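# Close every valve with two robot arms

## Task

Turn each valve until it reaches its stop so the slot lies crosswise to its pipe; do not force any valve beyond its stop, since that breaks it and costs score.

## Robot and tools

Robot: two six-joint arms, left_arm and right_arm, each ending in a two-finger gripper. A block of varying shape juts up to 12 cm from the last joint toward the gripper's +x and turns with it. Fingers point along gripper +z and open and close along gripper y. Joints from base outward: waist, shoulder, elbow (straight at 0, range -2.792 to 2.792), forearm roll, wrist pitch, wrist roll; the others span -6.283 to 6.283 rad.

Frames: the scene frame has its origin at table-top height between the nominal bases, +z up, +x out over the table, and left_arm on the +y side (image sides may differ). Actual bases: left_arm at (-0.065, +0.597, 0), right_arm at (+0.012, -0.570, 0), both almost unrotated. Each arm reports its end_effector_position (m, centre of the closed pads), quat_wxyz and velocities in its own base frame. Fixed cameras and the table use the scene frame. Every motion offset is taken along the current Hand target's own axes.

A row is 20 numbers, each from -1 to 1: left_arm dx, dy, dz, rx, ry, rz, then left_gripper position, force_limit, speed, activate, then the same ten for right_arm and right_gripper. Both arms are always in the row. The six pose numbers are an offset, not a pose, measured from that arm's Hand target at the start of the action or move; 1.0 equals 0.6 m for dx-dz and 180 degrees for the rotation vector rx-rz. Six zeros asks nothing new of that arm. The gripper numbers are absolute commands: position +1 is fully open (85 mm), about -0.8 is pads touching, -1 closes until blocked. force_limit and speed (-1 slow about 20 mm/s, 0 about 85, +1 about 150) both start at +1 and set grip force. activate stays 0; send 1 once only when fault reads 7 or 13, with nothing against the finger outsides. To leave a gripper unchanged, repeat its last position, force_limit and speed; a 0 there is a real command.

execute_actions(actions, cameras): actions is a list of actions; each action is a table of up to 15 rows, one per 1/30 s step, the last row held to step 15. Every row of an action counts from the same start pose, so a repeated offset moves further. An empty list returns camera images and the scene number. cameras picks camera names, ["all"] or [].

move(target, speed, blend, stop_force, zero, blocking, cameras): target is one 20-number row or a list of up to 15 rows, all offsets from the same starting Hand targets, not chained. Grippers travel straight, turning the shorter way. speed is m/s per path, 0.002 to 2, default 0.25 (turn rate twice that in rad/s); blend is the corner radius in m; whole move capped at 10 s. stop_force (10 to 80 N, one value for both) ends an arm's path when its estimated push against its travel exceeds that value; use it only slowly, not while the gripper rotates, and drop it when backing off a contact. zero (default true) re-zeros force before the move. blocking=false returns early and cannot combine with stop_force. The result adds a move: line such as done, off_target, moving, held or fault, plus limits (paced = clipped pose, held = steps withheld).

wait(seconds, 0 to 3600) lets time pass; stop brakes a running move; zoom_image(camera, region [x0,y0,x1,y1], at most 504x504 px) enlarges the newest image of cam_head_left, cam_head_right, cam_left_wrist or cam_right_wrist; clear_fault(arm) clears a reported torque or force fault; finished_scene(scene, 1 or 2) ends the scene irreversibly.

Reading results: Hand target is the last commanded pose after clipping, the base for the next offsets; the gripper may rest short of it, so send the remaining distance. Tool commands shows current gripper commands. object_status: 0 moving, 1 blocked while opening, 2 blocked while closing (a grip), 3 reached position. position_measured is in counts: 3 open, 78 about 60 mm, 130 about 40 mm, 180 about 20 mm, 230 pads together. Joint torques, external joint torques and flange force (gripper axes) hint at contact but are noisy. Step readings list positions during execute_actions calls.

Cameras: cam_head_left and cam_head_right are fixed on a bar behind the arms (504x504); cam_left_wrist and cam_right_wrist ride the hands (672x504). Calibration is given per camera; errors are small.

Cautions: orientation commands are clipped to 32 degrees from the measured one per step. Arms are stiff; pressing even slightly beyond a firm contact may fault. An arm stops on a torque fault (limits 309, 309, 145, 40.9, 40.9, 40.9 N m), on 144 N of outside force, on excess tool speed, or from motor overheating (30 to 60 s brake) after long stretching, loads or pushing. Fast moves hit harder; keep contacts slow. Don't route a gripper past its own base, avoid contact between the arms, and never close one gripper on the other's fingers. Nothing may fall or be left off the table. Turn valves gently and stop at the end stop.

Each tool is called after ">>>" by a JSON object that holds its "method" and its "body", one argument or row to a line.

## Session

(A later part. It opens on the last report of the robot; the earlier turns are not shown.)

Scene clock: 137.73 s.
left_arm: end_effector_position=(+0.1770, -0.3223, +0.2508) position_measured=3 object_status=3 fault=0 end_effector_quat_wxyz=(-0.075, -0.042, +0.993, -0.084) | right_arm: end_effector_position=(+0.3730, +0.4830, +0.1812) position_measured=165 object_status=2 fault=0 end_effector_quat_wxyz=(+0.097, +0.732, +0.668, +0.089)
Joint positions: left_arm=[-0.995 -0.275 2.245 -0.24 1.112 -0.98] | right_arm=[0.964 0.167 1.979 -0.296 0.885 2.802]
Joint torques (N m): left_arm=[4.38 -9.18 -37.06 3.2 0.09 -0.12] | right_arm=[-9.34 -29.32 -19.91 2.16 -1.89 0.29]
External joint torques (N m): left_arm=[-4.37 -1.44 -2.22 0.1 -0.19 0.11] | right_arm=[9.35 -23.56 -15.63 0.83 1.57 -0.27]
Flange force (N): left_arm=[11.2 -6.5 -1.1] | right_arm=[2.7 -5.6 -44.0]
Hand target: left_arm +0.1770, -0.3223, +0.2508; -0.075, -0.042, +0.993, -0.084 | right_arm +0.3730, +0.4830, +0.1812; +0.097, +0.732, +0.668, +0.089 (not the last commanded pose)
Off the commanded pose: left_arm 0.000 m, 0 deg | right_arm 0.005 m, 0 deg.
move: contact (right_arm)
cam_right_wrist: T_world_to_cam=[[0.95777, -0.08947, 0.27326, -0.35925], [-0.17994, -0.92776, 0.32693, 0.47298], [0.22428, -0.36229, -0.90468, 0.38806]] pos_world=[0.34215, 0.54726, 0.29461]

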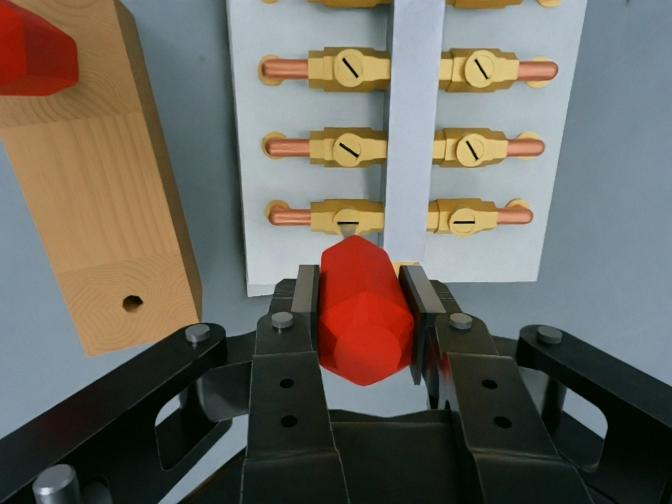

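>>> {"method": "execute_actions", "body": {
  "actions": [
    [[0,0,0,0,0,0,1,1,1,0, 0,0,-0.0008,0,0,0,-1,0,-1,0]],
    [[0,0,0,0,0,0,1,1,1,0, 0.001,0,0,0,0,0,-1,0,-1,0]]
  ],
  "cameras": ["cam_right_wrist"]
}}

>>> {"method": "zoom_image", "body": {
  "camera": "cam_right_wrist",
  "region": [290, 170, 390, 250]
}}

Scene clock: 143.53 s.
left_arm: end_effector_position=(+0.1770, -0.3223, +0.2508) position_measured=3 object_status=3 fault=0 end_effector_quat_wxyz=(-0.075, -0.042, +0.993, -0.084) | right_arm: end_effector_position=(+0.3729, +0.4836, +0.1817) position_measured=165 object_status=2 fault=0 end_effector_quat_wxyz=(+0.097, +0.732, +0.668, +0.089)
Joint positions: left_arm=[-0.995 -0.275 2.245 -0.24 1.112 -0.98] | right_arm=[0.964 0.168 1.977 -0.296 0.886 2.802]
Joint torques (N m): left_arm=[4.36 -9.36 -37.01 3.2 0 -0.14] | right_arm=[-3.3 -54.99 -35.39 2.85 -0.9 0.26]
External joint torques (N m): left_arm=[-4.31 -1.45 -2.23 0.1 -0.09 0.12] | right_arm=[3.14 2.52 0.06 0.12 0.59 -0.24]
External joint torques at the end of the 1st action: left_arm=[-4.34 -1.82 -2.25 0.13 -0.11 0.16] | right_arm=[5.02 -4.42 -3.96 0.26 0.79 -0.22]
Flange force (N): left_arm=[11.0 -6.3 -1.4] | right_arm=[6.0 -3.1 0.4]
Flange force at the end of the 1st action (N): left_arm=[11.5 -5.8 -1.7] | right_arm=[5.1 -4.3 -11.3]
Hand target: left_arm +0.1770, -0.3223, +0.2508; -0.075, -0.042, +0.993, -0.084 | right_arm +0.3729, +0.4836, +0.1817; +0.097, +0.732, +0.668, +0.089
Off the commanded pose: left_arm 0.000 m, 0 deg | right_arm 0.000 m, 0 deg.
Step readings (end_effector_position of left_arm | right_arm; steps 1 to 15: 1st action; 16 to 30: 2nd action):
0: (+0.1770, -0.3223, +0.2508) | (+0.3730, +0.4830, +0.1812)
1: (+0.1770, -0.3223, +0.2508) | (+0.3730, +0.4830, +0.1812)
2: (+0.1770, -0.3223, +0.2508) | (+0.3729, +0.4830, +0.1813)
4: (+0.1770, -0.3223, +0.2508) | (+0.3729, +0.4829, +0.1813)
8: (+0.1770, -0.3223, +0.2508) | (+0.3728, +0.4828, +0.1814)
15: (+0.1770, -0.3223, +0.2508) | (+0.3728, +0.4829, +0.1816)
16: (+0.1770, -0.3223, +0.2508) | (+0.3728, +0.4830, +0.1816)
17: (+0.1770, -0.3223, +0.2508) | (+0.3728, +0.4831, +0.1816)
19: (+0.1770, -0.3223, +0.2508) | (+0.3729, +0.4835, +0.1817)
23: (+0.1770, -0.3223, +0.2508) | (+0.3729, +0.4836, +0.1817)
30: (+0.1770, -0.3223, +0.2508) | (+0.3729, +0.4836, +0.1817)
cam_right_wrist: T_world_to_cam=[[0.95779, -0.08947, 0.27318, -0.35928], [-0.17994, -0.92772, 0.32703, 0.47336], [0.22417, -0.36239, -0.90467, 0.38872]] pos_world=[0.34216, 0.54786, 0.29501]

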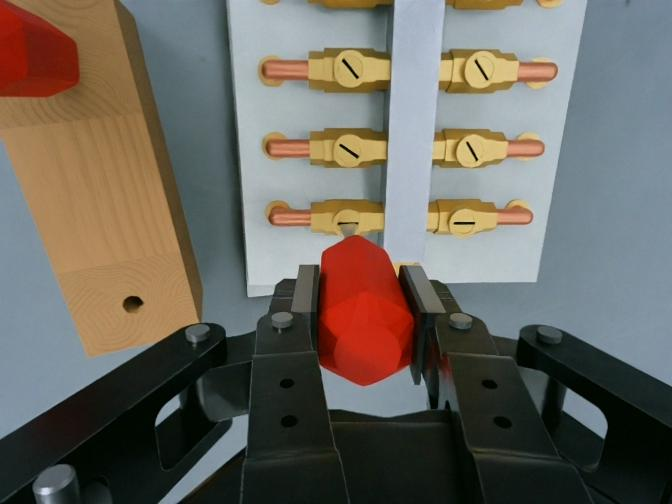

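Scaled by 5.040.

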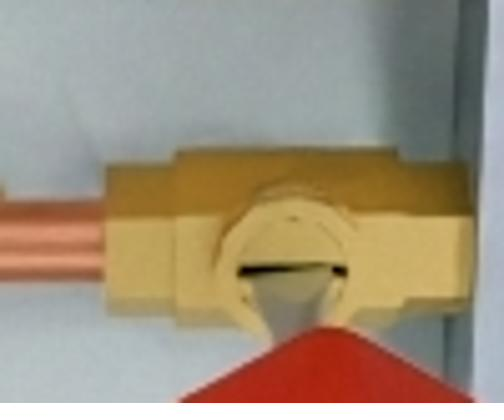

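>>> {"method": "move", "body": {
  "target": [0,0,0,0,0,0,1,1,1,0, 0,0,0.008,0,0,0,-1,0,-1,0],
  "cameras": ["cam_right_wrist"],
  "speed": 0.01,
  "stop_force": 10
}}

>>> {"method": "zoom_image", "body": {
  "camera": "cam_right_wrist",
  "region": [320, 200, 370, 240]
}}

Scene clock: 147.37 s.
left_arm: end_effector_position=(+0.1770, -0.3223, +0.2508) position_measured=3 object_status=3 fault=0 end_effector_quat_wxyz=(-0.075, -0.042, +0.993, -0.084) | right_arm: end_effector_position=(+0.3730, +0.4838, +0.1814) position_measured=165 object_status=2 fault=0 end_effector_quat_wxyz=(+0.097, +0.732, +0.668, +0.089)
Joint positions: left_arm=[-0.995 -0.275 2.245 -0.24 1.112 -0.98] | right_arm=[0.964 0.168 1.977 -0.296 0.886 2.802]
Joint torques (N m): left_arm=[4.59 -9.3 -37.03 3.22 0.06 -0.09] | right_arm=[-5.85 -41.85 -27.51 2.8 -1.54 0.27]
External joint torques (N m): left_arm=[-4.58 -1.35 -2.24 0.08 -0.16 0.08] | right_arm=[5.63 -10.49 -7.82 0.17 1.22 -0.25]
Flange force (N): left_arm=[11.7 -6.9 -1.0] | right_arm=[4.0 -3.5 -21.7]
Hand target: left_arm +0.1770, -0.3223, +0.2508; -0.075, -0.042, +0.993, -0.084 | right_arm +0.3730, +0.4838, +0.1814; +0.097, +0.732, +0.668, +0.089 (not the last commanded pose)
Off the commanded pose: left_arm 0.000 m, 0 deg | right_arm 0.005 m, 0 deg.
move: contact (right_arm)
cam_right_wrist: T_world_to_cam=[[0.95779, -0.08954, 0.27315, -0.35926], [-0.17994, -0.9278, 0.32682, 0.47373], [0.22417, -0.36218, -0.90475, 0.3885]] pos_world=[0.34226, 0.54806, 0.29481]

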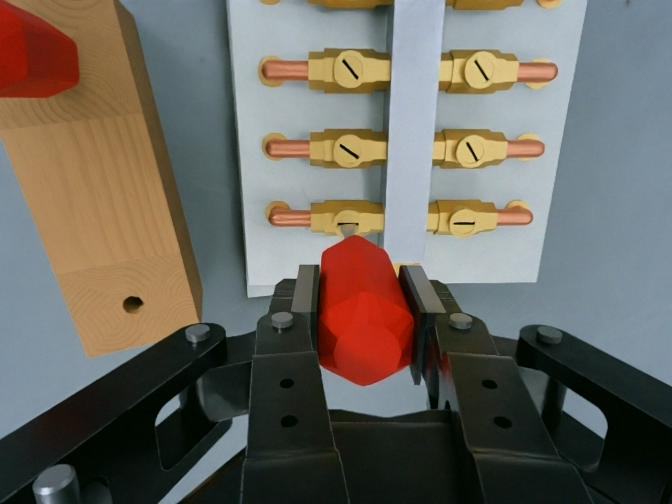

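Scaled by 10.080.

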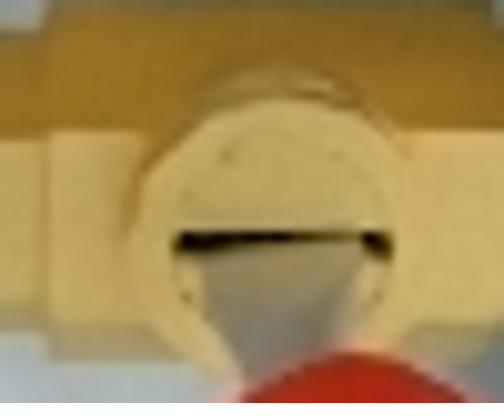

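>>> {"method": "execute_actions", "body": {
  "actions": [
    [[0,0,0,0,0,0,1,1,1,0, 0,0,-0.0006,0,0,0,-1,0,-1,0]],
    [[0,0,0,0,0,0,1,1,1,0, 0,0,0,0,0,0.025,-1,0,-1,0]]
  ]
}}

>>> {"method": "move", "body": {
  "target": [0,0,0,0,0,0,1,1,1,0, 0,0,0.006,0,0,0,-1,0,-1,0],
  "cameras": ["cam_right_wrist"],
  "speed": 0.01,
  "stop_force": 10
}}

>>> {"method": "zoom_image", "body": {
  "camera": "cam_right_wrist",
  "region": [320, 200, 370, 240]
}}

Scene clock: 154.37 s.
left_arm: end_effector_position=(+0.1770, -0.3223, +0.2508) position_measured=3 object_status=3 fault=0 end_effector_quat_wxyz=(-0.075, -0.042, +0.993, -0.084) | right_arm: end_effector_position=(+0.3729, +0.4839, +0.1818) position_measured=165 object_status=2 fault=0 end_effector_quat_wxyz=(+0.093, +0.758, +0.639, +0.092)
Joint positions: left_arm=[-0.995 -0.275 2.245 -0.24 1.112 -0.98] | right_arm=[0.964 0.168 1.977 -0.296 0.886 2.881]
Joint torques (N m): left_arm=[4.19 -9.36 -37.12 3.18 0.03 -0.18] | right_arm=[-3.38 -54.71 -35.31 2.84 -0.92 0.28]
External joint torques (N m): left_arm=[-4.17 -1.24 -2.11 0.12 -0.13 0.17] | right_arm=[3.08 2.56 -0.02 0.12 0.59 -0.26]
External joint torques at the end of the 1st action: left_arm=[-4.37 -1.07 -2.11 0.1 -0.11 0.14] | right_arm=[2.86 0.57 -1.17 -0.22 0.67 -0.23]
Flange force (N): left_arm=[10.4 -6.2 -1.0] | right_arm=[5.9 -3.4 0.4]
Flange force at the end of the 1st action (N): left_arm=[10.7 -6.8 -0.8] | right_arm=[5.1 -2.7 -2.6]
Hand target: left_arm +0.1770, -0.3223, +0.2508; -0.075, -0.042, +0.993, -0.084 | right_arm +0.3729, +0.4838, +0.1817; +0.093, +0.758, +0.639, +0.092
Off the commanded pose: left_arm 0.000 m, 0 deg | right_arm 0.000 m, 0 deg.
Step readings (end_effector_position of left_arm | right_arm; steps 1 to 15: 1st action; 16 to 30: 2nd action):
0: (+0.1770, -0.3223, +0.2508) | (+0.3730, +0.4838, +0.1814)
1: (+0.1770, -0.3223, +0.2508) | (+0.3730, +0.4838, +0.1814)
2: (+0.1770, -0.3223, +0.2508) | (+0.3730, +0.4838, +0.1815)
4: (+0.1770, -0.3223, +0.2508) | (+0.3729, +0.4837, +0.1815)
8: (+0.1770, -0.3223, +0.2508) | (+0.3728, +0.4837, +0.1816)
15: (+0.1770, -0.3223, +0.2508) | (+0.3728, +0.4837, +0.1816)
16: (+0.1770, -0.3223, +0.2508) | (+0.3728, +0.4837, +0.1816)
17: (+0.1770, -0.3223, +0.2508) | (+0.3727, +0.4838, +0.1816)
19: (+0.1770, -0.3223, +0.2508) | (+0.3727, +0.4838, +0.1817)
23: (+0.1770, -0.3223, +0.2508) | (+0.3729, +0.4838, +0.1818)
30: (+0.1770, -0.3223, +0.2508) | (+0.3729, +0.4838, +0.1818)

Scene clock: 155.33 s.
left_arm: end_effector_position=(+0.1770, -0.3223, +0.2508) position_measured=3 object_status=3 fault=0 end_effector_quat_wxyz=(-0.075, -0.042, +0.993, -0.084) | right_arm: end_effector_position=(+0.3736, +0.4838, +0.1790) position_measured=165 object_status=2 fault=0 end_effector_quat_wxyz=(+0.093, +0.758, +0.639, +0.092)
Joint positions: left_arm=[-0.995 -0.275 2.245 -0.24 1.112 -0.98] | right_arm=[0.963 0.171 1.979 -0.297 0.881 2.881]
Joint torques (N m): left_arm=[4.18 -9.22 -36.96 3.15 0.01 -0.14] | right_arm=[-6.61 -41.88 -26.39 2.35 -0.91 0.1]
External joint torques (N m): left_arm=[-4.09 -1.81 -2.33 0.15 -0.11 0.13] | right_arm=[6.24 -10.5 -8.67 0.58 0.6 -0.08]
Flange force (N): left_arm=[10.9 -5.6 -1.9] | right_arm=[5.5 -4.2 -21.6]
Hand target: left_arm +0.1770, -0.3223, +0.2508; -0.075, -0.042, +0.993, -0.084 | right_arm +0.3736, +0.4838, +0.1791; +0.093, +0.758, +0.639, +0.092 (not the last commanded pose)
Off the commanded pose: left_arm 0.000 m, 0 deg | right_arm 0.001 m, 0 deg.
move: contact (right_arm)
cam_right_wrist: T_world_to_cam=[[0.94754, -0.16733, 0.27233, -0.31759], [-0.25049, -0.91799, 0.3075, 0.49965], [0.19854, -0.35959, -0.91174, 0.39578]] pos_world=[0.34751, 0.54785, 0.2937]

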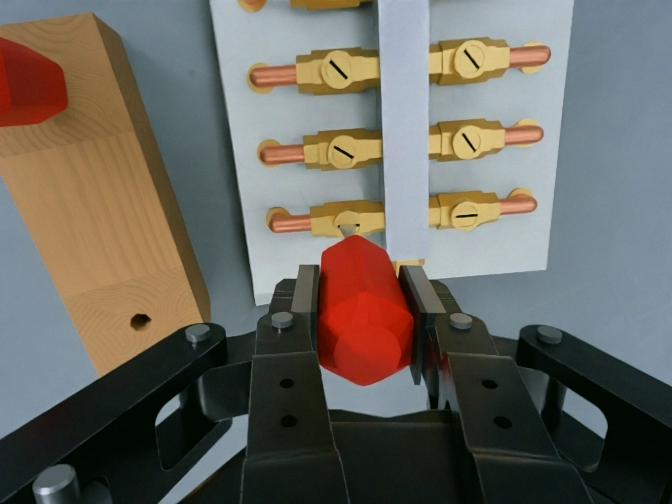

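Scaled by 10.080.

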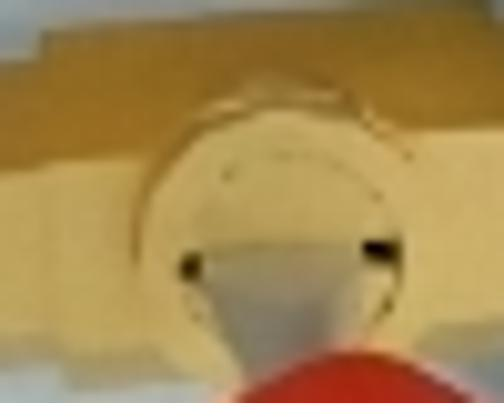

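>>> {"method": "execute_actions", "body": {
  "actions": [
    [[0,0,0,0,0,0,1,1,1,0, 0,0,-0.0005,0,0,0.02,-1,0,-1,0]],
    [[0,0,0,0,0,0,1,1,1,0, 0,0,0,0,0,0.0278,-1,0,-1,0]],
    [[0,0,0,0,0,0,1,1,1,0, 0,0,0,0,0,0.0278,-1,0,-1,0]],
    [[0,0,0,0,0,0,1,1,1,0, 0,0,0,0,0,0.0278,-1,0,-1,0]]
  ],
  "cameras": ["cam_right_wrist"]
}}

>>> {"method": "zoom_image", "body": {
  "camera": "cam_right_wrist",
  "region": [320, 200, 370, 240]
}}

Scene clock: 165.40 s.
left_arm: end_effector_position=(+0.1770, -0.3223, +0.2508) position_measured=3 object_status=3 fault=0 end_effector_quat_wxyz=(-0.075, -0.042, +0.993, -0.084) | right_arm: end_effector_position=(+0.3736, +0.4838, +0.1794) position_measured=165 object_status=2 fault=0 end_effector_quat_wxyz=(+0.077, +0.851, +0.508, +0.106)
Joint positions: left_arm=[-0.995 -0.275 2.245 -0.24 1.112 -0.98] | right_arm=[0.963 0.171 1.979 -0.297 0.882 3.206]
Joint torques (N m): left_arm=[4.43 -9.05 -37.06 3.17 0.01 -0.11] | right_arm=[4.13 -59.86 -37.03 6.73 -0.75 0.79]
External joint torques (N m): left_arm=[-4.38 -1.79 -2.18 0.13 -0.1 0.1] | right_arm=[-3.9 7.12 1.78 -3.77 0.42 -0.77]
External joint torques at the end of the 1st action: left_arm=[-4.32 -1.61 -2.27 0.11 -0.11 0.17] | right_arm=[1.91 2.04 -1.34 -0.57 -0.02 -0.44]
External joint torques at the end of the 2nd action: left_arm=[-4.27 -1.94 -2.31 0.06 -0.11 0.1] | right_arm=[-2.44 15.75 8.1 -1.86 0.32 -0.91]
External joint torques at the end of the 3rd action: left_arm=[-4.76 -1.63 -2.16 0.16 -0.1 0.11] | right_arm=[-2.78 9.94 3.43 -2.98 0.16 -0.87]
Flange force (N): left_arm=[11.7 -5.9 -1.5] | right_arm=[5.3 5.2 11.1]
Flange force at the end of the 1st action (N): left_arm=[11.1 -6.1 -1.5] | right_arm=[5.7 -2.5 0.7]
Flange force at the end of the 2nd action (N): left_arm=[11.5 -5.7 -1.9] | right_arm=[5.6 0.2 24.0]
Flange force at the end of the 3rd action (N): left_arm=[12.5 -6.6 -1.1] | right_arm=[6.2 2.7 15.1]
Hand target: left_arm +0.1770, -0.3223, +0.2508; -0.075, -0.042, +0.993, -0.084 | right_arm +0.3736, +0.4838, +0.1793; +0.077, +0.851, +0.508, +0.106
Off the commanded pose: left_arm 0.000 m, 0 deg | right_arm 0.000 m, 0 deg.
Step readings (end_effector_position of left_arm | right_arm; steps 1 to 15: 1st action; 16 to 30: 2nd action; 31 to 45: 3rd action; 46 to 60: 4th action):
0: (+0.1770, -0.3223, +0.2508) | (+0.3736, +0.4838, +0.1791)
1: (+0.1770, -0.3223, +0.2508) | (+0.3736, +0.4838, +0.1791)
2: (+0.1770, -0.3223, +0.2508) | (+0.3736, +0.4838, +0.1791)
4: (+0.1770, -0.3223, +0.2508) | (+0.3736, +0.4837, +0.1791)
8: (+0.1770, -0.3223, +0.2508) | (+0.3735, +0.4836, +0.1792)
15: (+0.1770, -0.3223, +0.2508) | (+0.3735, +0.4837, +0.1792)
16: (+0.1770, -0.3223, +0.2508) | (+0.3735, +0.4837, +0.1792)
17: (+0.1770, -0.3223, +0.2508) | (+0.3735, +0.4837, +0.1793)
19: (+0.1770, -0.3223, +0.2508) | (+0.3736, +0.4838, +0.1793)
23: (+0.1770, -0.3223, +0.2508) | (+0.3736, +0.4838, +0.1794)
30: (+0.1770, -0.3223, +0.2508) | (+0.3736, +0.4839, +0.1795)
31: (+0.1770, -0.3223, +0.2508) | (+0.3736, +0.4839, +0.1795)
32: (+0.1770, -0.3223, +0.2508) | (+0.3736, +0.4839, +0.1795)
34: (+0.1770, -0.3223, +0.2508) | (+0.3736, +0.4838, +0.1793)
38: (+0.1770, -0.3223, +0.2508) | (+0.3736, +0.4838, +0.1794)
45: (+0.1770, -0.3223, +0.2508) | (+0.3736, +0.4838, +0.1794)
46: (+0.1770, -0.3223, +0.2508) | (+0.3736, +0.4838, +0.1794)
47: (+0.1770, -0.3223, +0.2508) | (+0.3736, +0.4838, +0.1794)
49: (+0.1770, -0.3223, +0.2508) | (+0.3735, +0.4837, +0.1793)
53: (+0.1770, -0.3223, +0.2508) | (+0.3736, +0.4837, +0.1793)
60: (+0.1770, -0.3223, +0.2508) | (+0.3736, +0.4838, +0.1794)
cam_right_wrist: T_world_to_cam=[[0.84421, -0.47311, 0.25193, -0.1274], [-0.5272, -0.81777, 0.23089, 0.56816], [0.09678, -0.32774, -0.9398, 0.42371]] pos_world=[0.36608, 0.54322, 0.29912]

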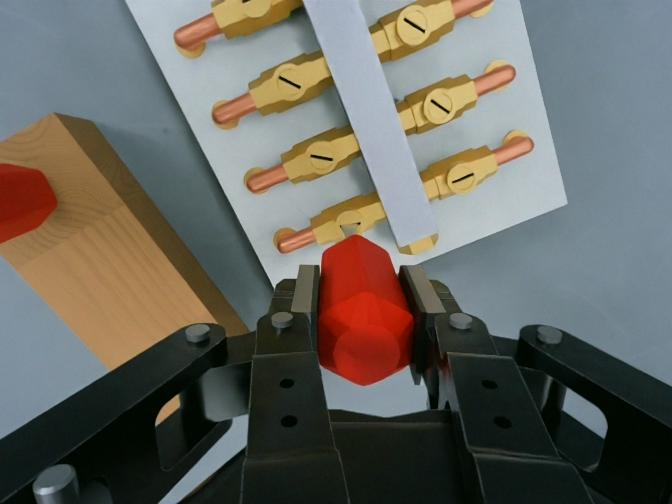

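Scaled by 10.080.

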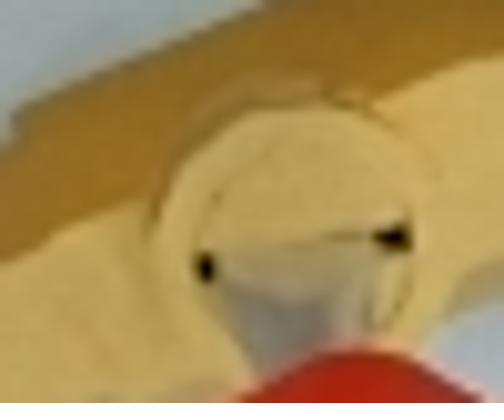

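>>> {"method": "execute_actions", "body": {
  "actions": [
    [[0,0,0,0,0,0,1,1,1,0, 0,0,0,0,0,0.0333,-1,0,-1,0]],
    [[0,0,0,0,0,0,1,1,1,0, 0,0,0,0,0,0.0333,-1,0,-1,0]],
    [[0,0,0,0,0,0,1,1,1,0, 0,0,0,0,0,0.0333,-1,0,-1,0]],
    [[0,0,0,0,0,0,1,1,1,0, 0,0,0,0,0,0.0333,-1,0,-1,0]],
    [[0,0,0,0,0,0,1,1,1,0, 0,0,0,0,0,0.0333,-1,0,-1,0]]
  ],
  "cameras": ["cam_right_wrist"]
}}

>>> {"method": "zoom_image", "body": {
  "camera": "cam_right_wrist",
  "region": [320, 200, 370, 240]
}}

Scene clock: 174.97 s.
left_arm: end_effector_position=(+0.1770, -0.3223, +0.2508) position_measured=3 object_status=3 fault=0 end_effector_quat_wxyz=(-0.075, -0.042, +0.993, -0.084) | right_arm: end_effector_position=(+0.3736, +0.4838, +0.1794) position_measured=165 object_status=2 fault=0 end_effector_quat_wxyz=(+0.047, +0.954, +0.270, +0.123)
Joint positions: left_arm=[-0.995 -0.275 2.245 -0.24 1.112 -0.98] | right_arm=[0.963 0.171 1.979 -0.297 0.882 3.729]
Joint torques (N m): left_arm=[4.41 -9.18 -37.02 3.21 0.02 -0.12] | right_arm=[7.07 -54.15 -37.66 8.36 -4.1 0.82]
External joint torques (N m): left_arm=[-4.37 -1.56 -2.24 0.09 -0.12 0.11] | right_arm=[-7.07 1.21 2.35 -5.45 3.79 -0.81]
External joint torques at the end of the 1st action: left_arm=[-4.34 -1.62 -2.19 0.09 -0.14 0.17] | right_arm=[-5.18 3.5 -0.39 -4.48 0.81 -0.99]
External joint torques at the end of the 2nd action: left_arm=[-4.24 -1.6 -2.37 0.14 -0.13 0.13] | right_arm=[-5.89 4.58 1.12 -4.66 1.53 -0.79]
External joint torques at the end of the 3rd action: left_arm=[-4.64 -1.45 -2.27 0.07 -0.12 0.12] | right_arm=[-6.42 3.33 1.5 -5.09 2.2 -0.72]
External joint torques at the end of the 4th action: left_arm=[-4.45 -1.27 -2.28 0.07 -0.12 0.16] | right_arm=[-7.25 3.07 2.05 -5.3 3.01 -0.81]
Flange force (N): left_arm=[11.4 -6.3 -1.3] | right_arm=[3.1 11.0 0.8]
Flange force at the end of the 1st action (N): left_arm=[11.2 -6.0 -1.3] | right_arm=[8.2 5.4 5.6]
Flange force at the end of the 2nd action (N): left_arm=[11.0 -6.2 -1.6] | right_arm=[7.3 6.2 7.0]
Flange force at the end of the 3rd action (N): left_arm=[11.9 -6.8 -1.1] | right_arm=[5.7 7.9 5.0]
Flange force at the end of the 4th action (N): left_arm=[11.0 -6.8 -1.1] | right_arm=[5.4 9.7 4.0]
Hand target: left_arm +0.1770, -0.3223, +0.2508; -0.075, -0.042, +0.993, -0.084 | right_arm +0.3736, +0.4838, +0.1793; +0.047, +0.954, +0.270, +0.122
Off the commanded pose: left_arm 0.000 m, 0 deg | right_arm 0.000 m, 0 deg.
Step readings (end_effector_position of left_arm | right_arm; steps 1 to 15: 1st action; 16 to 30: 2nd action; 31 to 45: 3rd action; 46 to 60: 4th action; 61 to 75: 5th action):
0: (+0.1770, -0.3223, +0.2508) | (+0.3736, +0.4838, +0.1793)
1: (+0.1770, -0.3223, +0.2508) | (+0.3736, +0.4838, +0.1793)
2: (+0.1770, -0.3223, +0.2508) | (+0.3736, +0.4838, +0.1793)
4: (+0.1770, -0.3223, +0.2508) | (+0.3735, +0.4837, +0.1792)
8: (+0.1770, -0.3223, +0.2508) | (+0.3735, +0.4837, +0.1793)
15: (+0.1770, -0.3223, +0.2508) | (+0.3736, +0.4838, +0.1793)
16: (+0.1770, -0.3223, +0.2508) | (+0.3736, +0.4838, +0.1793)
17: (+0.1770, -0.3223, +0.2508) | (+0.3736, +0.4838, +0.1793)
19: (+0.1770, -0.3223, +0.2508) | (+0.3735, +0.4837, +0.1792)
23: (+0.1770, -0.3223, +0.2508) | (+0.3736, +0.4838, +0.1794)
30: (+0.1770, -0.3223, +0.2508) | (+0.3736, +0.4838, +0.1794)
31: (+0.1770, -0.3223, +0.2508) | (+0.3736, +0.4838, +0.1794)
32: (+0.1770, -0.3223, +0.2508) | (+0.3736, +0.4838, +0.1794)
34: (+0.1770, -0.3223, +0.2508) | (+0.3735, +0.4837, +0.1792)
38: (+0.1770, -0.3223, +0.2508) | (+0.3736, +0.4838, +0.1794)
45: (+0.1770, -0.3223, +0.2508) | (+0.3736, +0.4838, +0.1794)
46: (+0.1770, -0.3223, +0.2508) | (+0.3736, +0.4838, +0.1794)
47: (+0.1770, -0.3223, +0.2508) | (+0.3736, +0.4838, +0.1794)
49: (+0.1770, -0.3223, +0.2508) | (+0.3735, +0.4837, +0.1792)
53: (+0.1770, -0.3223, +0.2508) | (+0.3736, +0.4838, +0.1794)
60: (+0.1770, -0.3223, +0.2508) | (+0.3736, +0.4838, +0.1794)
61: (+0.1770, -0.3223, +0.2508) | (+0.3736, +0.4838, +0.1794)
62: (+0.1770, -0.3223, +0.2508) | (+0.3736, +0.4838, +0.1794)
64: (+0.1770, -0.3223, +0.2508) | (+0.3735, +0.4837, +0.1792)
68: (+0.1770, -0.3223, +0.2508) | (+0.3736, +0.4838, +0.1794)
75: (+0.1770, -0.3223, +0.2508) | (+0.3736, +0.4838, +0.1794)
cam_right_wrist: T_world_to_cam=[[0.49974, -0.84963, 0.16851, 0.19844], [-0.86562, -0.48294, 0.13215, 0.55036], [-0.0309, -0.2119, -0.9768, 0.42203]] pos_world=[0.39027, 0.52382, 0.30607]

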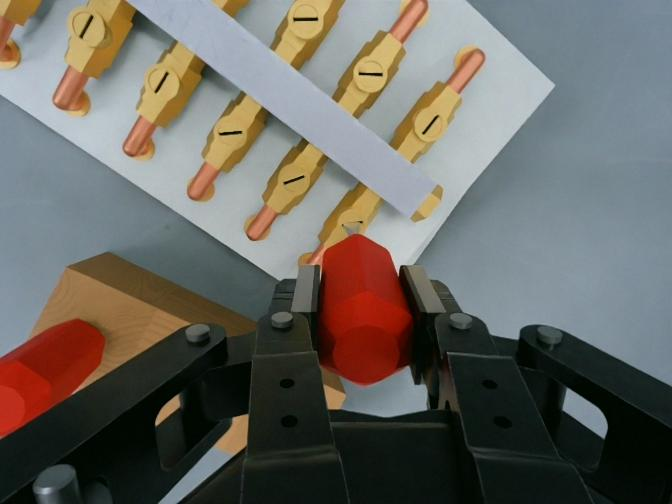

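Scaled by 10.080.

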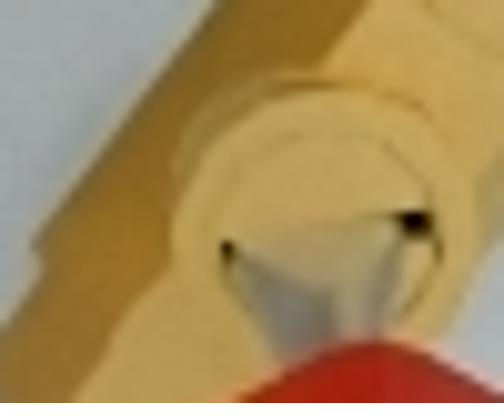

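>>> {"method": "execute_actions", "body": {
  "actions": [
    [[0,0,0,0,0,0,1,1,1,0, 0,0,0,0,0,0.0333,-1,0,-1,0]],
    [[0,0,0,0,0,0,1,1,1,0, 0,0,0,0,0,0.0333,-1,0,-1,0]],
    [[0,0,0,0,0,0,1,1,1,0, 0,0,0,0,0,0.0333,-1,0,-1,0]],
    [[0,0,0,0,0,0,1,1,1,0, 0,0,0,0,0,0.0333,-1,0,-1,0]],
    [[0,0,0,0,0,0,1,1,1,0, 0,0,0,0,0,0.0333,-1,0,-1,0]]
  ],
  "cameras": ["cam_right_wrist"]
}}

>>> {"method": "zoom_image", "body": {
  "camera": "cam_right_wrist",
  "region": [320, 200, 370, 240]
}}

Scene clock: 181.60 s.
left_arm: end_effector_position=(+0.1770, -0.3223, +0.2508) position_measured=3 object_status=3 fault=0 end_effector_quat_wxyz=(-0.075, -0.042, +0.993, -0.084) | right_arm: end_effector_position=(+0.3736, +0.4838, +0.1794) position_measured=165 object_status=2 fault=0 end_effector_quat_wxyz=(+0.014, +0.991, +0.015, +0.130)
Joint positions: left_arm=[-0.995 -0.275 2.245 -0.24 1.112 -0.98] | right_arm=[0.963 0.171 1.979 -0.297 0.882 4.252]
Joint torques (N m): left_arm=[4.65 -9.23 -37.1 3.2 0.02 -0.12] | right_arm=[5.55 -53.53 -41.62 7.17 -7.01 0.88]
External joint torques (N m): left_arm=[-4.64 -1.38 -2.14 0.1 -0.12 0.11] | right_arm=[-5.28 0.37 6.25 -4.26 6.71 -0.88]
External joint torques at the end of the 1st action: left_arm=[-4.45 -1.65 -2.1 0.11 -0.14 0.11] | right_arm=[-6.88 0.23 2.29 -5.07 4.47 -0.75]
External joint torques at the end of the 2nd action: left_arm=[-4.3 -1.6 -2.13 0.09 -0.11 0.14] | right_arm=[-6.68 0.4 3.67 -5.14 5.15 -0.79]
External joint torques at the end of the 3rd action: left_arm=[-4.53 -1.54 -2.31 0.14 -0.08 0.12] | right_arm=[-7.89 4.74 7.81 -5.22 6.01 -0.84]
External joint torques at the end of the 4th action: left_arm=[-4.25 -1.64 -2.09 0.1 -0.13 0.12] | right_arm=[-6.03 1.03 5.77 -4.46 6 -0.93]
Flange force (N): left_arm=[11.9 -6.7 -0.9] | right_arm=[2.0 11.8 -3.9]
Flange force at the end of the 1st action (N): left_arm=[11.8 -6.1 -1.2] | right_arm=[7.7 8.6 -1.8]
Flange force at the end of the 2nd action (N): left_arm=[11.2 -5.9 -1.3] | right_arm=[6.1 9.9 -1.9]
Flange force at the end of the 3rd action (N): left_arm=[11.7 -6.6 -1.4] | right_arm=[5.4 11.5 4.7]
Flange force at the end of the 4th action (N): left_arm=[11.2 -5.8 -1.3] | right_arm=[3.7 11.3 -1.9]
Hand target: left_arm +0.1770, -0.3223, +0.2508; -0.075, -0.042, +0.993, -0.084 | right_arm +0.3736, +0.4838, +0.1793; +0.014, +0.991, +0.015, +0.130
Off the commanded pose: left_arm 0.000 m, 0 deg | right_arm 0.000 m, 0 deg.
Step readings (end_effector_position of left_arm | right_arm; steps 1 to 15: 1st action; 16 to 30: 2nd action; 31 to 45: 3rd action; 46 to 60: 4th action; 61 to 75: 5th action):
0: (+0.1770, -0.3223, +0.2508) | (+0.3735, +0.4838, +0.1793)
1: (+0.1770, -0.3223, +0.2508) | (+0.3735, +0.4838, +0.1793)
2: (+0.1770, -0.3223, +0.2508) | (+0.3736, +0.4838, +0.1793)
4: (+0.1770, -0.3223, +0.2508) | (+0.3735, +0.4837, +0.1792)
8: (+0.1770, -0.3223, +0.2508) | (+0.3735, +0.4837, +0.1793)
15: (+0.1770, -0.3223, +0.2508) | (+0.3736, +0.4838, +0.1793)
16: (+0.1770, -0.3223, +0.2508) | (+0.3736, +0.4838, +0.1793)
17: (+0.1770, -0.3223, +0.2508) | (+0.3736, +0.4838, +0.1793)
19: (+0.1770, -0.3223, +0.2508) | (+0.3734, +0.4837, +0.1792)
23: (+0.1770, -0.3223, +0.2508) | (+0.3735, +0.4837, +0.1793)
30: (+0.1770, -0.3223, +0.2508) | (+0.3736, +0.4838, +0.1793)
31: (+0.1770, -0.3223, +0.2508) | (+0.3736, +0.4838, +0.1793)
32: (+0.1770, -0.3223, +0.2508) | (+0.3736, +0.4838, +0.1793)
34: (+0.1770, -0.3223, +0.2508) | (+0.3735, +0.4837, +0.1792)
38: (+0.1770, -0.3223, +0.2508) | (+0.3736, +0.4838, +0.1794)
45: (+0.1770, -0.3223, +0.2508) | (+0.3736, +0.4839, +0.1794)
46: (+0.1770, -0.3223, +0.2508) | (+0.3736, +0.4839, +0.1794)
47: (+0.1770, -0.3223, +0.2508) | (+0.3736, +0.4839, +0.1794)
49: (+0.1770, -0.3223, +0.2508) | (+0.3735, +0.4838, +0.1793)
53: (+0.1770, -0.3223, +0.2508) | (+0.3736, +0.4838, +0.1794)
60: (+0.1770, -0.3223, +0.2508) | (+0.3736, +0.4838, +0.1794)
61: (+0.1770, -0.3223, +0.2508) | (+0.3736, +0.4838, +0.1794)
62: (+0.1770, -0.3223, +0.2508) | (+0.3736, +0.4838, +0.1794)
64: (+0.1770, -0.3223, +0.2508) | (+0.3734, +0.4837, +0.1792)
68: (+0.1770, -0.3223, +0.2508) | (+0.3735, +0.4837, +0.1793)
75: (+0.1770, -0.3223, +0.2508) | (+0.3736, +0.4838, +0.1794)
cam_right_wrist: T_world_to_cam=[[0.02074, -0.99883, 0.04359, 0.47193], [-0.99615, -0.01693, 0.08603, 0.3819], [-0.08519, -0.04521, -0.99534, 0.3649]] pos_world=[0.40173, 0.49434, 0.30977]

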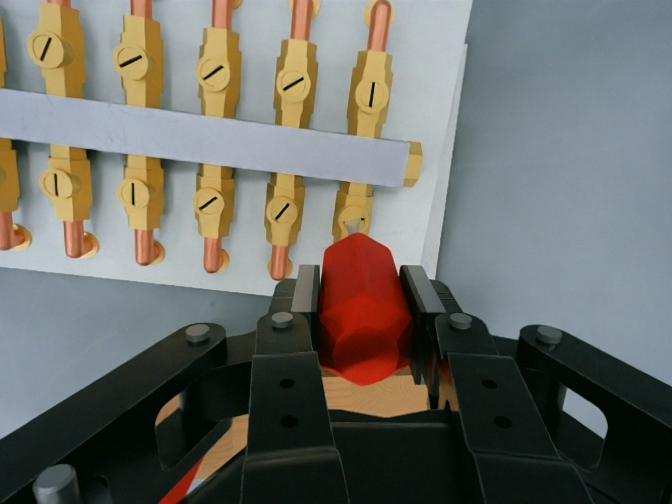

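Scaled by 10.080.

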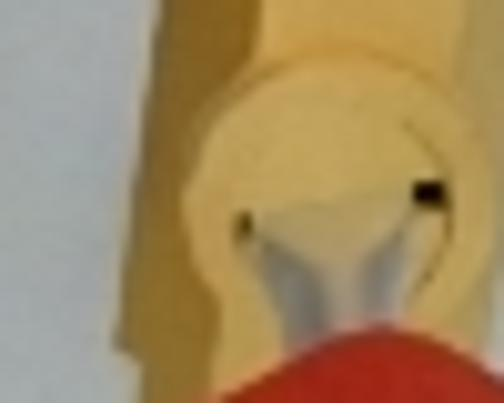

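>>> {"method": "execute_actions", "body": {
  "actions": [
    [[0,0,0,0,0,0,1,1,1,0, 0,0,0,0,0,0.0278,-1,0,-1,0]],
    [[0,0,0,0,0,0,1,1,1,0, 0,0,0,0,0,0.0167,-1,0,-1,0]],
    [[0,0,0,0,0,0,1,1,1,0, 0,0,0,0,0,0.0111,-1,0,-1,0]],
    [[0,0,0,0,0,0,1,1,1,0, 0,0,0,0,0,0.0111,-1,0,-1,0]]
  ],
  "cameras": ["cam_right_wrist"]
}}

>>> {"method": "zoom_image", "body": {
  "camera": "cam_right_wrist",
  "region": [320, 200, 370, 240]
}}

Scene clock: 188.23 s.
left_arm: end_effector_position=(+0.1770, -0.3223, +0.2508) position_measured=3 object_status=3 fault=0 end_effector_quat_wxyz=(-0.075, -0.042, +0.993, -0.084) | right_arm: end_effector_position=(+0.3736, +0.4838, +0.1793) position_measured=165 object_status=2 fault=0 end_effector_quat_wxyz=(+0.000, +0.987, -0.089, +0.131)
Joint positions: left_arm=[-0.995 -0.275 2.245 -0.24 1.112 -0.98] | right_arm=[0.963 0.171 1.979 -0.297 0.882 4.462]
Joint torques (N m): left_arm=[4.14 -9.15 -37.01 3.22 -0.01 -0.14] | right_arm=[3.92 -52.8 -41.56 6.41 -7.12 0.86]
External joint torques (N m): left_arm=[-4.09 -1.69 -2.29 0.09 -0.08 0.13] | right_arm=[-4.02 0.26 6.39 -3.54 6.84 -0.86]
External joint torques at the end of the 1st action: left_arm=[-4.3 -1.81 -2.27 0.13 -0.09 0.09] | right_arm=[-4.95 1.8 6.96 -3.79 6.64 -1.01]
External joint torques at the end of the 2nd action: left_arm=[-4.18 -1.38 -2.31 0.08 -0.15 0.1] | right_arm=[-3.99 0.5 6.76 -3.74 6.8 -0.89]
External joint torques at the end of the 3rd action: left_arm=[-4.27 -1.79 -2.26 0.08 -0.13 0.07] | right_arm=[-4.56 0.79 6.93 -3.75 7.01 -0.87]
Flange force (N): left_arm=[10.7 -5.7 -1.8] | right_arm=[2.5 10.5 -4.9]
Flange force at the end of the 1st action (N): left_arm=[11.5 -5.9 -1.7] | right_arm=[4.0 10.2 -2.0]
Flange force at the end of the 2nd action (N): left_arm=[10.6 -6.4 -1.3] | right_arm=[2.2 10.8 -4.3]
Flange force at the end of the 3rd action (N): left_arm=[11.5 -5.9 -1.6] | right_arm=[3.0 11.0 -4.0]
Hand target: left_arm +0.1770, -0.3223, +0.2508; -0.075, -0.042, +0.993, -0.084 | right_arm +0.3736, +0.4838, +0.1793; +0.000, +0.987, -0.089, +0.131
Off the commanded pose: left_arm 0.000 m, 0 deg | right_arm 0.000 m, 0 deg.
Step readings (end_effector_position of left_arm | right_arm; steps 1 to 15: 1st action; 16 to 30: 2nd action; 31 to 45: 3rd action; 46 to 60: 4th action):
0: (+0.1770, -0.3223, +0.2508) | (+0.3736, +0.4838, +0.1793)
1: (+0.1770, -0.3223, +0.2508) | (+0.3736, +0.4838, +0.1793)
2: (+0.1770, -0.3223, +0.2508) | (+0.3736, +0.4838, +0.1793)
4: (+0.1770, -0.3223, +0.2508) | (+0.3734, +0.4837, +0.1792)
8: (+0.1770, -0.3223, +0.2508) | (+0.3735, +0.4837, +0.1793)
15: (+0.1770, -0.3223, +0.2508) | (+0.3736, +0.4838, +0.1794)
16: (+0.1770, -0.3223, +0.2508) | (+0.3736, +0.4838, +0.1794)
17: (+0.1770, -0.3223, +0.2508) | (+0.3736, +0.4838, +0.1793)
19: (+0.1770, -0.3223, +0.2508) | (+0.3735, +0.4838, +0.1793)
23: (+0.1770, -0.3223, +0.2508) | (+0.3735, +0.4838, +0.1793)
30: (+0.1770, -0.3223, +0.2508) | (+0.3736, +0.4838, +0.1793)
31: (+0.1770, -0.3223, +0.2508) | (+0.3736, +0.4838, +0.1793)
32: (+0.1770, -0.3223, +0.2508) | (+0.3736, +0.4838, +0.1793)
34: (+0.1770, -0.3223, +0.2508) | (+0.3736, +0.4838, +0.1793)
38: (+0.1770, -0.3223, +0.2508) | (+0.3736, +0.4838, +0.1793)
45: (+0.1770, -0.3223, +0.2508) | (+0.3736, +0.4838, +0.1793)
46: (+0.1770, -0.3223, +0.2508) | (+0.3736, +0.4838, +0.1793)
47: (+0.1770, -0.3223, +0.2508) | (+0.3736, +0.4838, +0.1793)
49: (+0.1770, -0.3223, +0.2508) | (+0.3735, +0.4838, +0.1793)
53: (+0.1770, -0.3223, +0.2508) | (+0.3735, +0.4838, +0.1793)
60: (+0.1770, -0.3223, +0.2508) | (+0.3736, +0.4838, +0.1793)
cam_right_wrist: T_world_to_cam=[[-0.18072, -0.98347, -0.01077, 0.54945], [-0.98008, 0.17916, 0.08567, 0.28119], [-0.08232, 0.02604, -0.99626, 0.32955]] pos_world=[0.40202, 0.48141, 0.31015]

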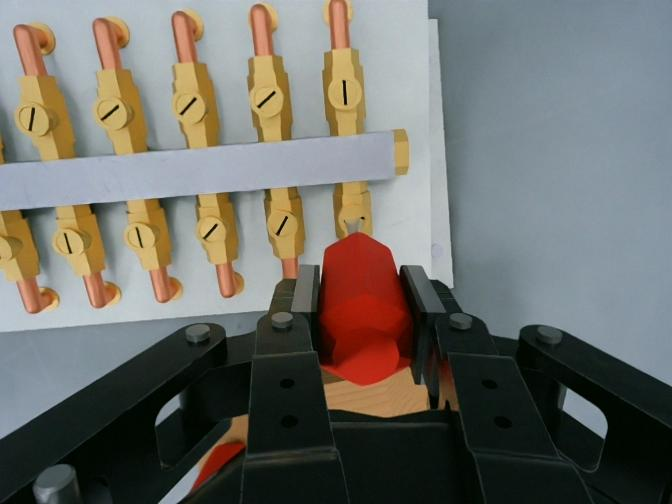

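Scaled by 10.080.

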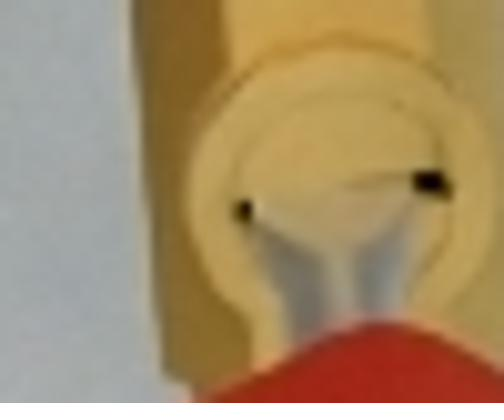

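>>> {"method": "execute_actions", "body": {
  "actions": [
    [[0,0,0,0,0,0,1,1,1,0, 0,0,0,0,0,0.0111,-1,0,-1,0]],
    [[0,0,0,0,0,0,1,1,1,0, 0,0,0,0,0,0.0083,-1,0,-1,0]],
    [[0,0,0,0,0,0,1,1,1,0, 0,0,0,0,0,0.0083,-1,0,-1,0]]
  ],
  "cameras": ["cam_right_wrist"]
}}

>>> {"method": "zoom_image", "body": {
  "camera": "cam_right_wrist",
  "region": [320, 200, 370, 240]
}}

Scene clock: 193.27 s.
left_arm: end_effector_position=(+0.1770, -0.3223, +0.2508) position_measured=3 object_status=3 fault=0 end_effector_quat_wxyz=(-0.075, -0.042, +0.993, -0.084) | right_arm: end_effector_position=(+0.3736, +0.4838, +0.1793) position_measured=165 object_status=2 fault=0 end_effector_quat_wxyz=(-0.006, +0.983, -0.132, +0.131)
Joint positions: left_arm=[-0.995 -0.275 2.245 -0.24 1.112 -0.98] | right_arm=[0.963 0.171 1.979 -0.297 0.882 4.549]
Joint torques (N m): left_arm=[4.31 -9.26 -37.05 3.2 0.01 -0.13] | right_arm=[1.45 -50.44 -39.06 6 -6.28 1.31]
External joint torques (N m): left_arm=[-4.27 -1.45 -2.21 0.11 -0.11 0.11] | right_arm=[-1.28 -2.17 4.03 -3.13 6.02 -1.32]
External joint torques at the end of the 1st action: left_arm=[-4.41 -1.64 -2.18 0.08 -0.15 0.17] | right_arm=[-4.17 0.39 6.72 -3.57 7.1 -0.9]
External joint torques at the end of the 2nd action: left_arm=[-4.43 -1.63 -2.31 0.15 -0.14 0.11] | right_arm=[-4.17 -0.38 6.7 -3.47 7.18 -0.92]
Flange force (N): left_arm=[11.0 -6.2 -1.3] | right_arm=[1.3 8.4 -9.2]
Flange force at the end of the 1st action (N): left_arm=[11.4 -6.1 -1.3] | right_arm=[3.6 10.6 -5.0]
Flange force at the end of the 2nd action (N): left_arm=[11.6 -6.3 -1.5] | right_arm=[3.6 11.6 -6.0]
Hand target: left_arm +0.1770, -0.3223, +0.2508; -0.075, -0.042, +0.993, -0.084 | right_arm +0.3736, +0.4838, +0.1793; -0.006, +0.983, -0.132, +0.131
Off the commanded pose: left_arm 0.000 m, 0 deg | right_arm 0.000 m, 0 deg.
Step readings (end_effector_position of left_arm | right_arm; steps 1 to 15: 1st action; 16 to 30: 2nd action; 31 to 45: 3rd action):
0: (+0.1770, -0.3223, +0.2508) | (+0.3736, +0.4838, +0.1793)
1: (+0.1770, -0.3223, +0.2508) | (+0.3736, +0.4838, +0.1793)
2: (+0.1770, -0.3223, +0.2508) | (+0.3736, +0.4838, +0.1793)
4: (+0.1770, -0.3223, +0.2508) | (+0.3735, +0.4838, +0.1793)
8: (+0.1770, -0.3223, +0.2508) | (+0.3735, +0.4838, +0.1793)
15: (+0.1770, -0.3223, +0.2508) | (+0.3735, +0.4838, +0.1793)
16: (+0.1770, -0.3223, +0.2508) | (+0.3735, +0.4838, +0.1793)
17: (+0.1770, -0.3223, +0.2508) | (+0.3735, +0.4838, +0.1793)
19: (+0.1770, -0.3223, +0.2508) | (+0.3735, +0.4838, +0.1793)
23: (+0.1770, -0.3223, +0.2508) | (+0.3735, +0.4838, +0.1793)
30: (+0.1770, -0.3223, +0.2508) | (+0.3735, +0.4838, +0.1793)
31: (+0.1770, -0.3223, +0.2508) | (+0.3735, +0.4838, +0.1793)
32: (+0.1770, -0.3223, +0.2508) | (+0.3735, +0.4838, +0.1793)
34: (+0.1770, -0.3223, +0.2508) | (+0.3735, +0.4838, +0.1793)
38: (+0.1770, -0.3223, +0.2508) | (+0.3735, +0.4838, +0.1793)
45: (+0.1770, -0.3223, +0.2508) | (+0.3736, +0.4838, +0.1793)
cam_right_wrist: T_world_to_cam=[[-0.26259, -0.96434, -0.03312, 0.57476], [-0.96183, 0.25886, 0.08868, 0.23523], [-0.07695, 0.05515, -0.99551, 0.31329]] pos_world=[0.40129, 0.47609, 0.31006]

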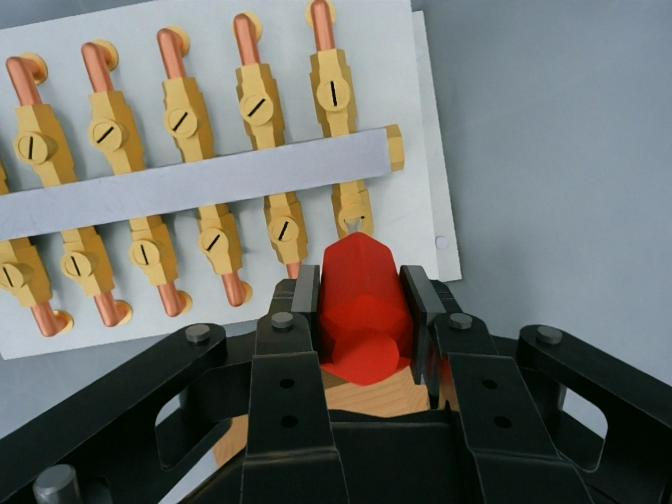

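Scaled by 10.080.

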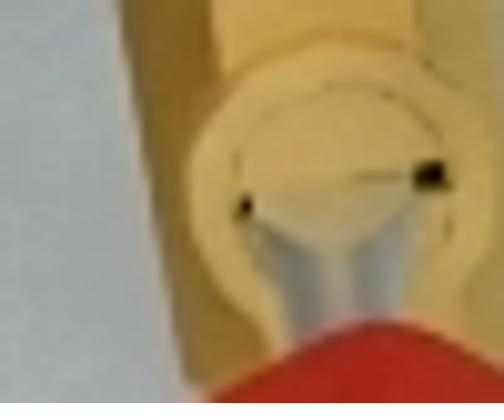

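>>> {"method": "move", "body": {
  "target": [
    [0,0,0,0,0,0,1,1,1,0, 0,0,0,0,0,-0.0083,-1,0,-1,0],
    [0,0,0,0,0,0,1,1,1,0, 0,0,-0.0167,0,0,-0.0083,-1,0,-1,0]
  ],
  "cameras": [],
  "speed": 0.1
}}

>>> {"method": "move", "body": {
  "target": [0,0,0,0,0,0,1,1,1,0, -0.0106,-0.0667,0,0,0,-0.2722,-1,0,-1,0],
  "cameras": ["cam_right_wrist"]
}}

>>> {"method": "zoom_image", "body": {
  "camera": "cam_right_wrist",
  "region": [300, 180, 400, 260]
}}

Scene clock: 204.13 s.
left_arm: end_effector_position=(+0.1770, -0.3223, +0.2508) position_measured=3 object_status=3 fault=0 end_effector_quat_wxyz=(-0.075, -0.042, +0.993, -0.084) | right_arm: end_effector_position=(+0.3710, +0.4840, +0.1890) position_measured=165 object_status=2 fault=0 end_effector_quat_wxyz=(-0.004, +0.984, -0.119, +0.131)
Joint positions: left_arm=[-0.995 -0.275 2.245 -0.24 1.112 -0.98] | right_arm=[0.967 0.16 1.971 -0.293 0.9 4.52]
Joint torques (N m): left_arm=[4.31 -9.19 -36.95 3.17 -0.02 -0.14] | right_arm=[-3.26 -54.57 -35.53 2.79 -0.85 0.23]
External joint torques (N m): left_arm=[-4.28 -1.48 -2.31 0.14 -0.08 0.13] | right_arm=[3.05 2.35 -0.05 0.1 0.59 -0.23]
Flange force (N): left_arm=[11.0 -6.3 -1.5] | right_arm=[-3.8 -5.4 0.1]
Hand target: left_arm +0.1770, -0.3223, +0.2508; -0.075, -0.042, +0.993, -0.084 | right_arm +0.3710, +0.4840, +0.1890; -0.004, +0.984, -0.119, +0.131
Off the commanded pose: left_arm 0.000 m, 0 deg | right_arm 0.000 m, 0 deg.
move: done

Scene clock: 206.30 s.
left_arm: end_effector_position=(+0.1770, -0.3223, +0.2508) position_measured=3 object_status=3 fault=0 end_effector_quat_wxyz=(-0.075, -0.042, +0.993, -0.084) | right_arm: end_effector_position=(+0.3743, +0.5244, +0.1890) position_measured=165 object_status=2 fault=0 end_effector_quat_wxyz=(+0.051, +0.945, +0.300, +0.121)
Joint positions: left_arm=[-0.995 -0.275 2.245 -0.24 1.112 -0.98] | right_arm=[1.001 0.214 1.905 -0.294 0.92 3.694]
Joint torques (N m): left_arm=[4.34 -9.05 -37.12 3.22 0.04 -0.14] | right_arm=[-2.96 -60.51 -35.95 2.83 -0.94 0.09]
External joint torques (N m): left_arm=[-4.31 -1.63 -2.14 0.08 -0.13 0.13] | right_arm=[2.89 2.96 0.15 0.13 0.65 -0.08]
Flange force (N): left_arm=[11.3 -5.9 -1.3] | right_arm=[1.8 -6.5 0.8]
Hand target: left_arm +0.1770, -0.3223, +0.2508; -0.075, -0.042, +0.993, -0.084 | right_arm +0.3743, +0.5244, +0.1890; +0.051, +0.945, +0.300, +0.121
Off the commanded pose: left_arm 0.000 m, 0 deg | right_arm 0.000 m, 0 deg.
move: done
cam_right_wrist: T_world_to_cam=[[0.54963, -0.81554, 0.18113, 0.19203], [-0.83519, -0.53144, 0.14149, 0.58158], [-0.01913, -0.22904, -0.97323, 0.44388]] pos_world=[0.38867, 0.56735, 0.31493]

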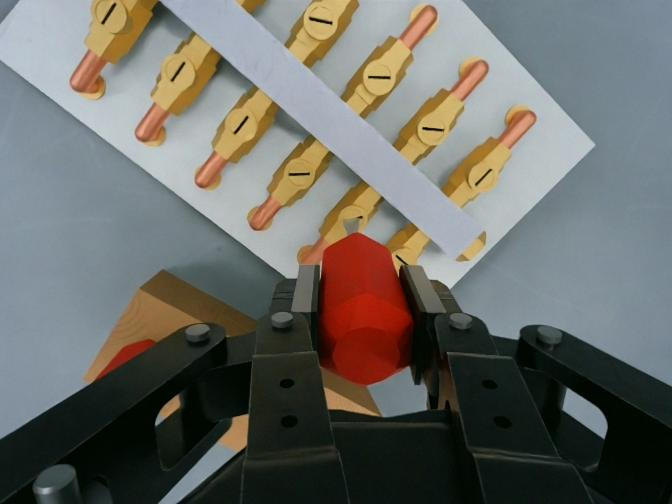

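Scaled by 5.040.

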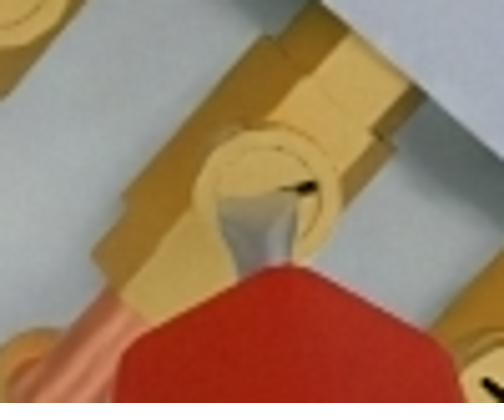

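>>> {"method": "move", "body": {
  "target": [0,0,0,0,0,0,1,1,1,0, 0.0008,0.0012,-0.0025,0,0,-0.0167,-1,0,-1,0],
  "cameras": ["cam_right_wrist"]
}}

>>> {"method": "zoom_image", "body": {
  "camera": "cam_right_wrist",
  "region": [320, 200, 370, 240]
}}

Scene clock: 218.30 s.
left_arm: end_effector_position=(+0.1770, -0.3223, +0.2508) position_measured=3 object_status=3 fault=0 end_effector_quat_wxyz=(-0.075, -0.042, +0.993, -0.084) | right_arm: end_effector_position=(+0.3747, +0.5241, +0.1906) position_measured=165 object_status=2 fault=0 end_effector_quat_wxyz=(+0.054, +0.937, +0.324, +0.120)
Joint positions: left_arm=[-0.995 -0.275 2.245 -0.24 1.112 -0.98] | right_arm=[1 0.212 1.903 -0.293 0.923 3.64]
Joint torques (N m): left_arm=[4.32 -9.17 -37.01 3.22 0.02 -0.14] | right_arm=[-3.14 -60.12 -36.1 2.83 -0.89 0.24]
External joint torques (N m): left_arm=[-4.27 -1.59 -2.24 0.09 -0.11 0.12] | right_arm=[3.15 2.36 0.2 0.14 0.6 -0.22]
Flange force (N): left_arm=[11.1 -6.1 -1.5] | right_arm=[1.3 -6.1 0.2]
Hand target: left_arm +0.1770, -0.3223, +0.2508; -0.075, -0.042, +0.993, -0.084 | right_arm +0.3747, +0.5241, +0.1906; +0.054, +0.937, +0.324, +0.120
Off the commanded pose: left_arm 0.000 m, 0 deg | right_arm 0.000 m, 0 deg.
move: done
cam_right_wrist: T_world_to_cam=[[0.59024, -0.78424, 0.19127, 0.15767], [-0.80719, -0.57094, 0.14994, 0.59025], [-0.00839, -0.24289, -0.97002, 0.44806]] pos_world=[0.38714, 0.56948, 0.31597]

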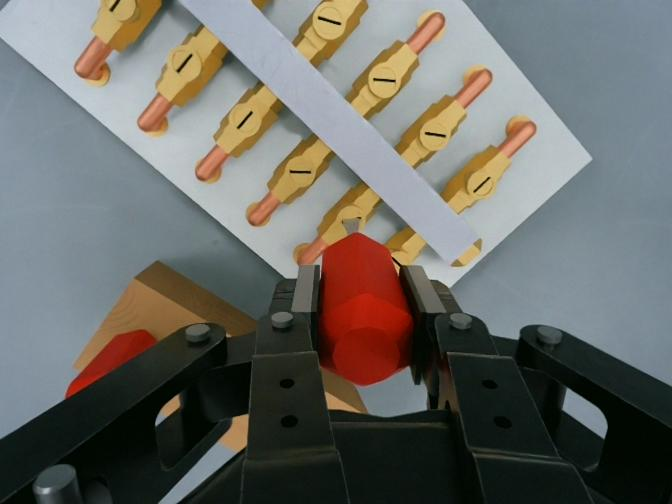

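Scaled by 10.080.

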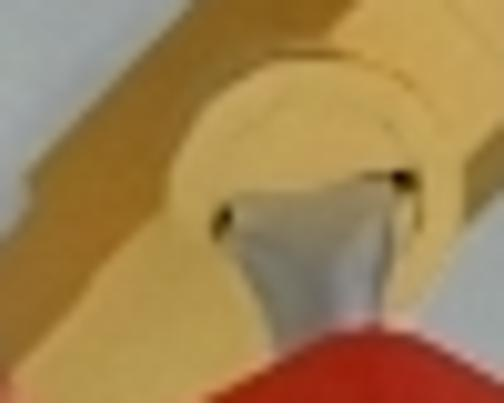

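>>> {"method": "move", "body": {
  "target": [0,0,0,0,0,0,1,1,1,0, -0.0015,0,0,0,0,-0.0333,-1,0,-1,0],
  "cameras": ["cam_right_wrist"]
}}

>>> {"method": "zoom_image", "body": {
  "camera": "cam_right_wrist",
  "region": [320, 200, 370, 240]
}}

Scene clock: 224.43 s.
left_arm: end_effector_position=(+0.1770, -0.3223, +0.2508) position_measured=3 object_status=3 fault=0 end_effector_quat_wxyz=(-0.075, -0.042, +0.993, -0.084) | right_arm: end_effector_position=(+0.3740, +0.5236, +0.1905) position_measured=165 object_status=2 fault=0 end_effector_quat_wxyz=(+0.060, +0.919, +0.373, +0.117)
Joint positions: left_arm=[-0.995 -0.275 2.245 -0.24 1.112 -0.98] | right_arm=[1 0.211 1.905 -0.293 0.923 3.536]
Joint torques (N m): left_arm=[4.34 -9.03 -37.01 3.18 0.06 -0.15] | right_arm=[-4.48 -60.14 -36 2.83 -0.93 0.29]
External joint torques (N m): left_arm=[-4.27 -1.9 -2.27 0.12 -0.16 0.14] | right_arm=[4.3 2.69 -0.01 0.14 0.62 -0.27]
Flange force (N): left_arm=[11.4 -5.7 -1.7] | right_arm=[2.4 -8.0 -0.1]
Hand target: left_arm +0.1770, -0.3223, +0.2508; -0.075, -0.042, +0.993, -0.084 | right_arm +0.3740, +0.5236, +0.1905; +0.060, +0.919, +0.373, +0.117
Off the commanded pose: left_arm 0.000 m, 0 deg | right_arm 0.000 m, 0 deg.
move: done
cam_right_wrist: T_world_to_cam=[[0.66661, -0.71519, 0.21008, 0.08943], [-0.74526, -0.64518, 0.16833, 0.60155], [0.01516, -0.26877, -0.96308, 0.45125]] pos_world=[0.38185, 0.57335, 0.31454]

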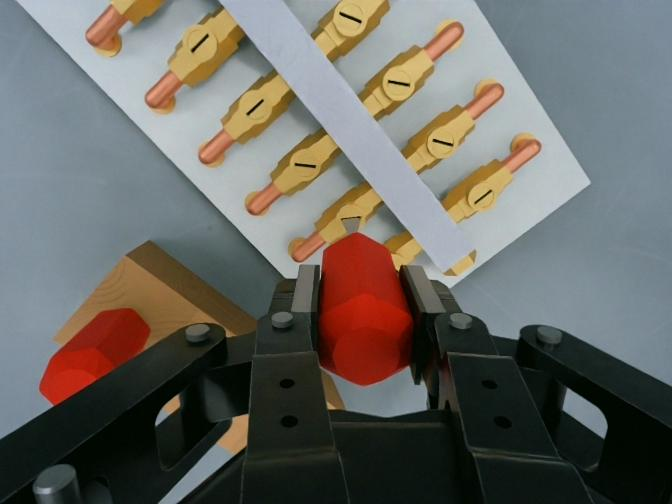

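Scaled by 10.080.

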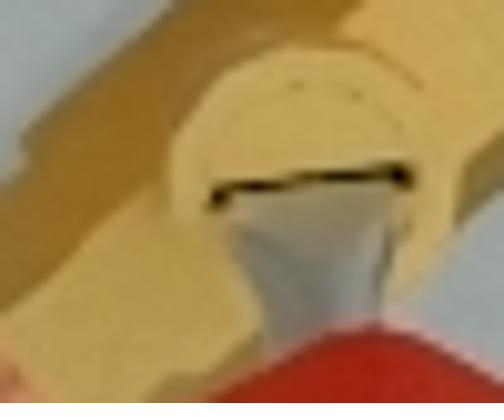

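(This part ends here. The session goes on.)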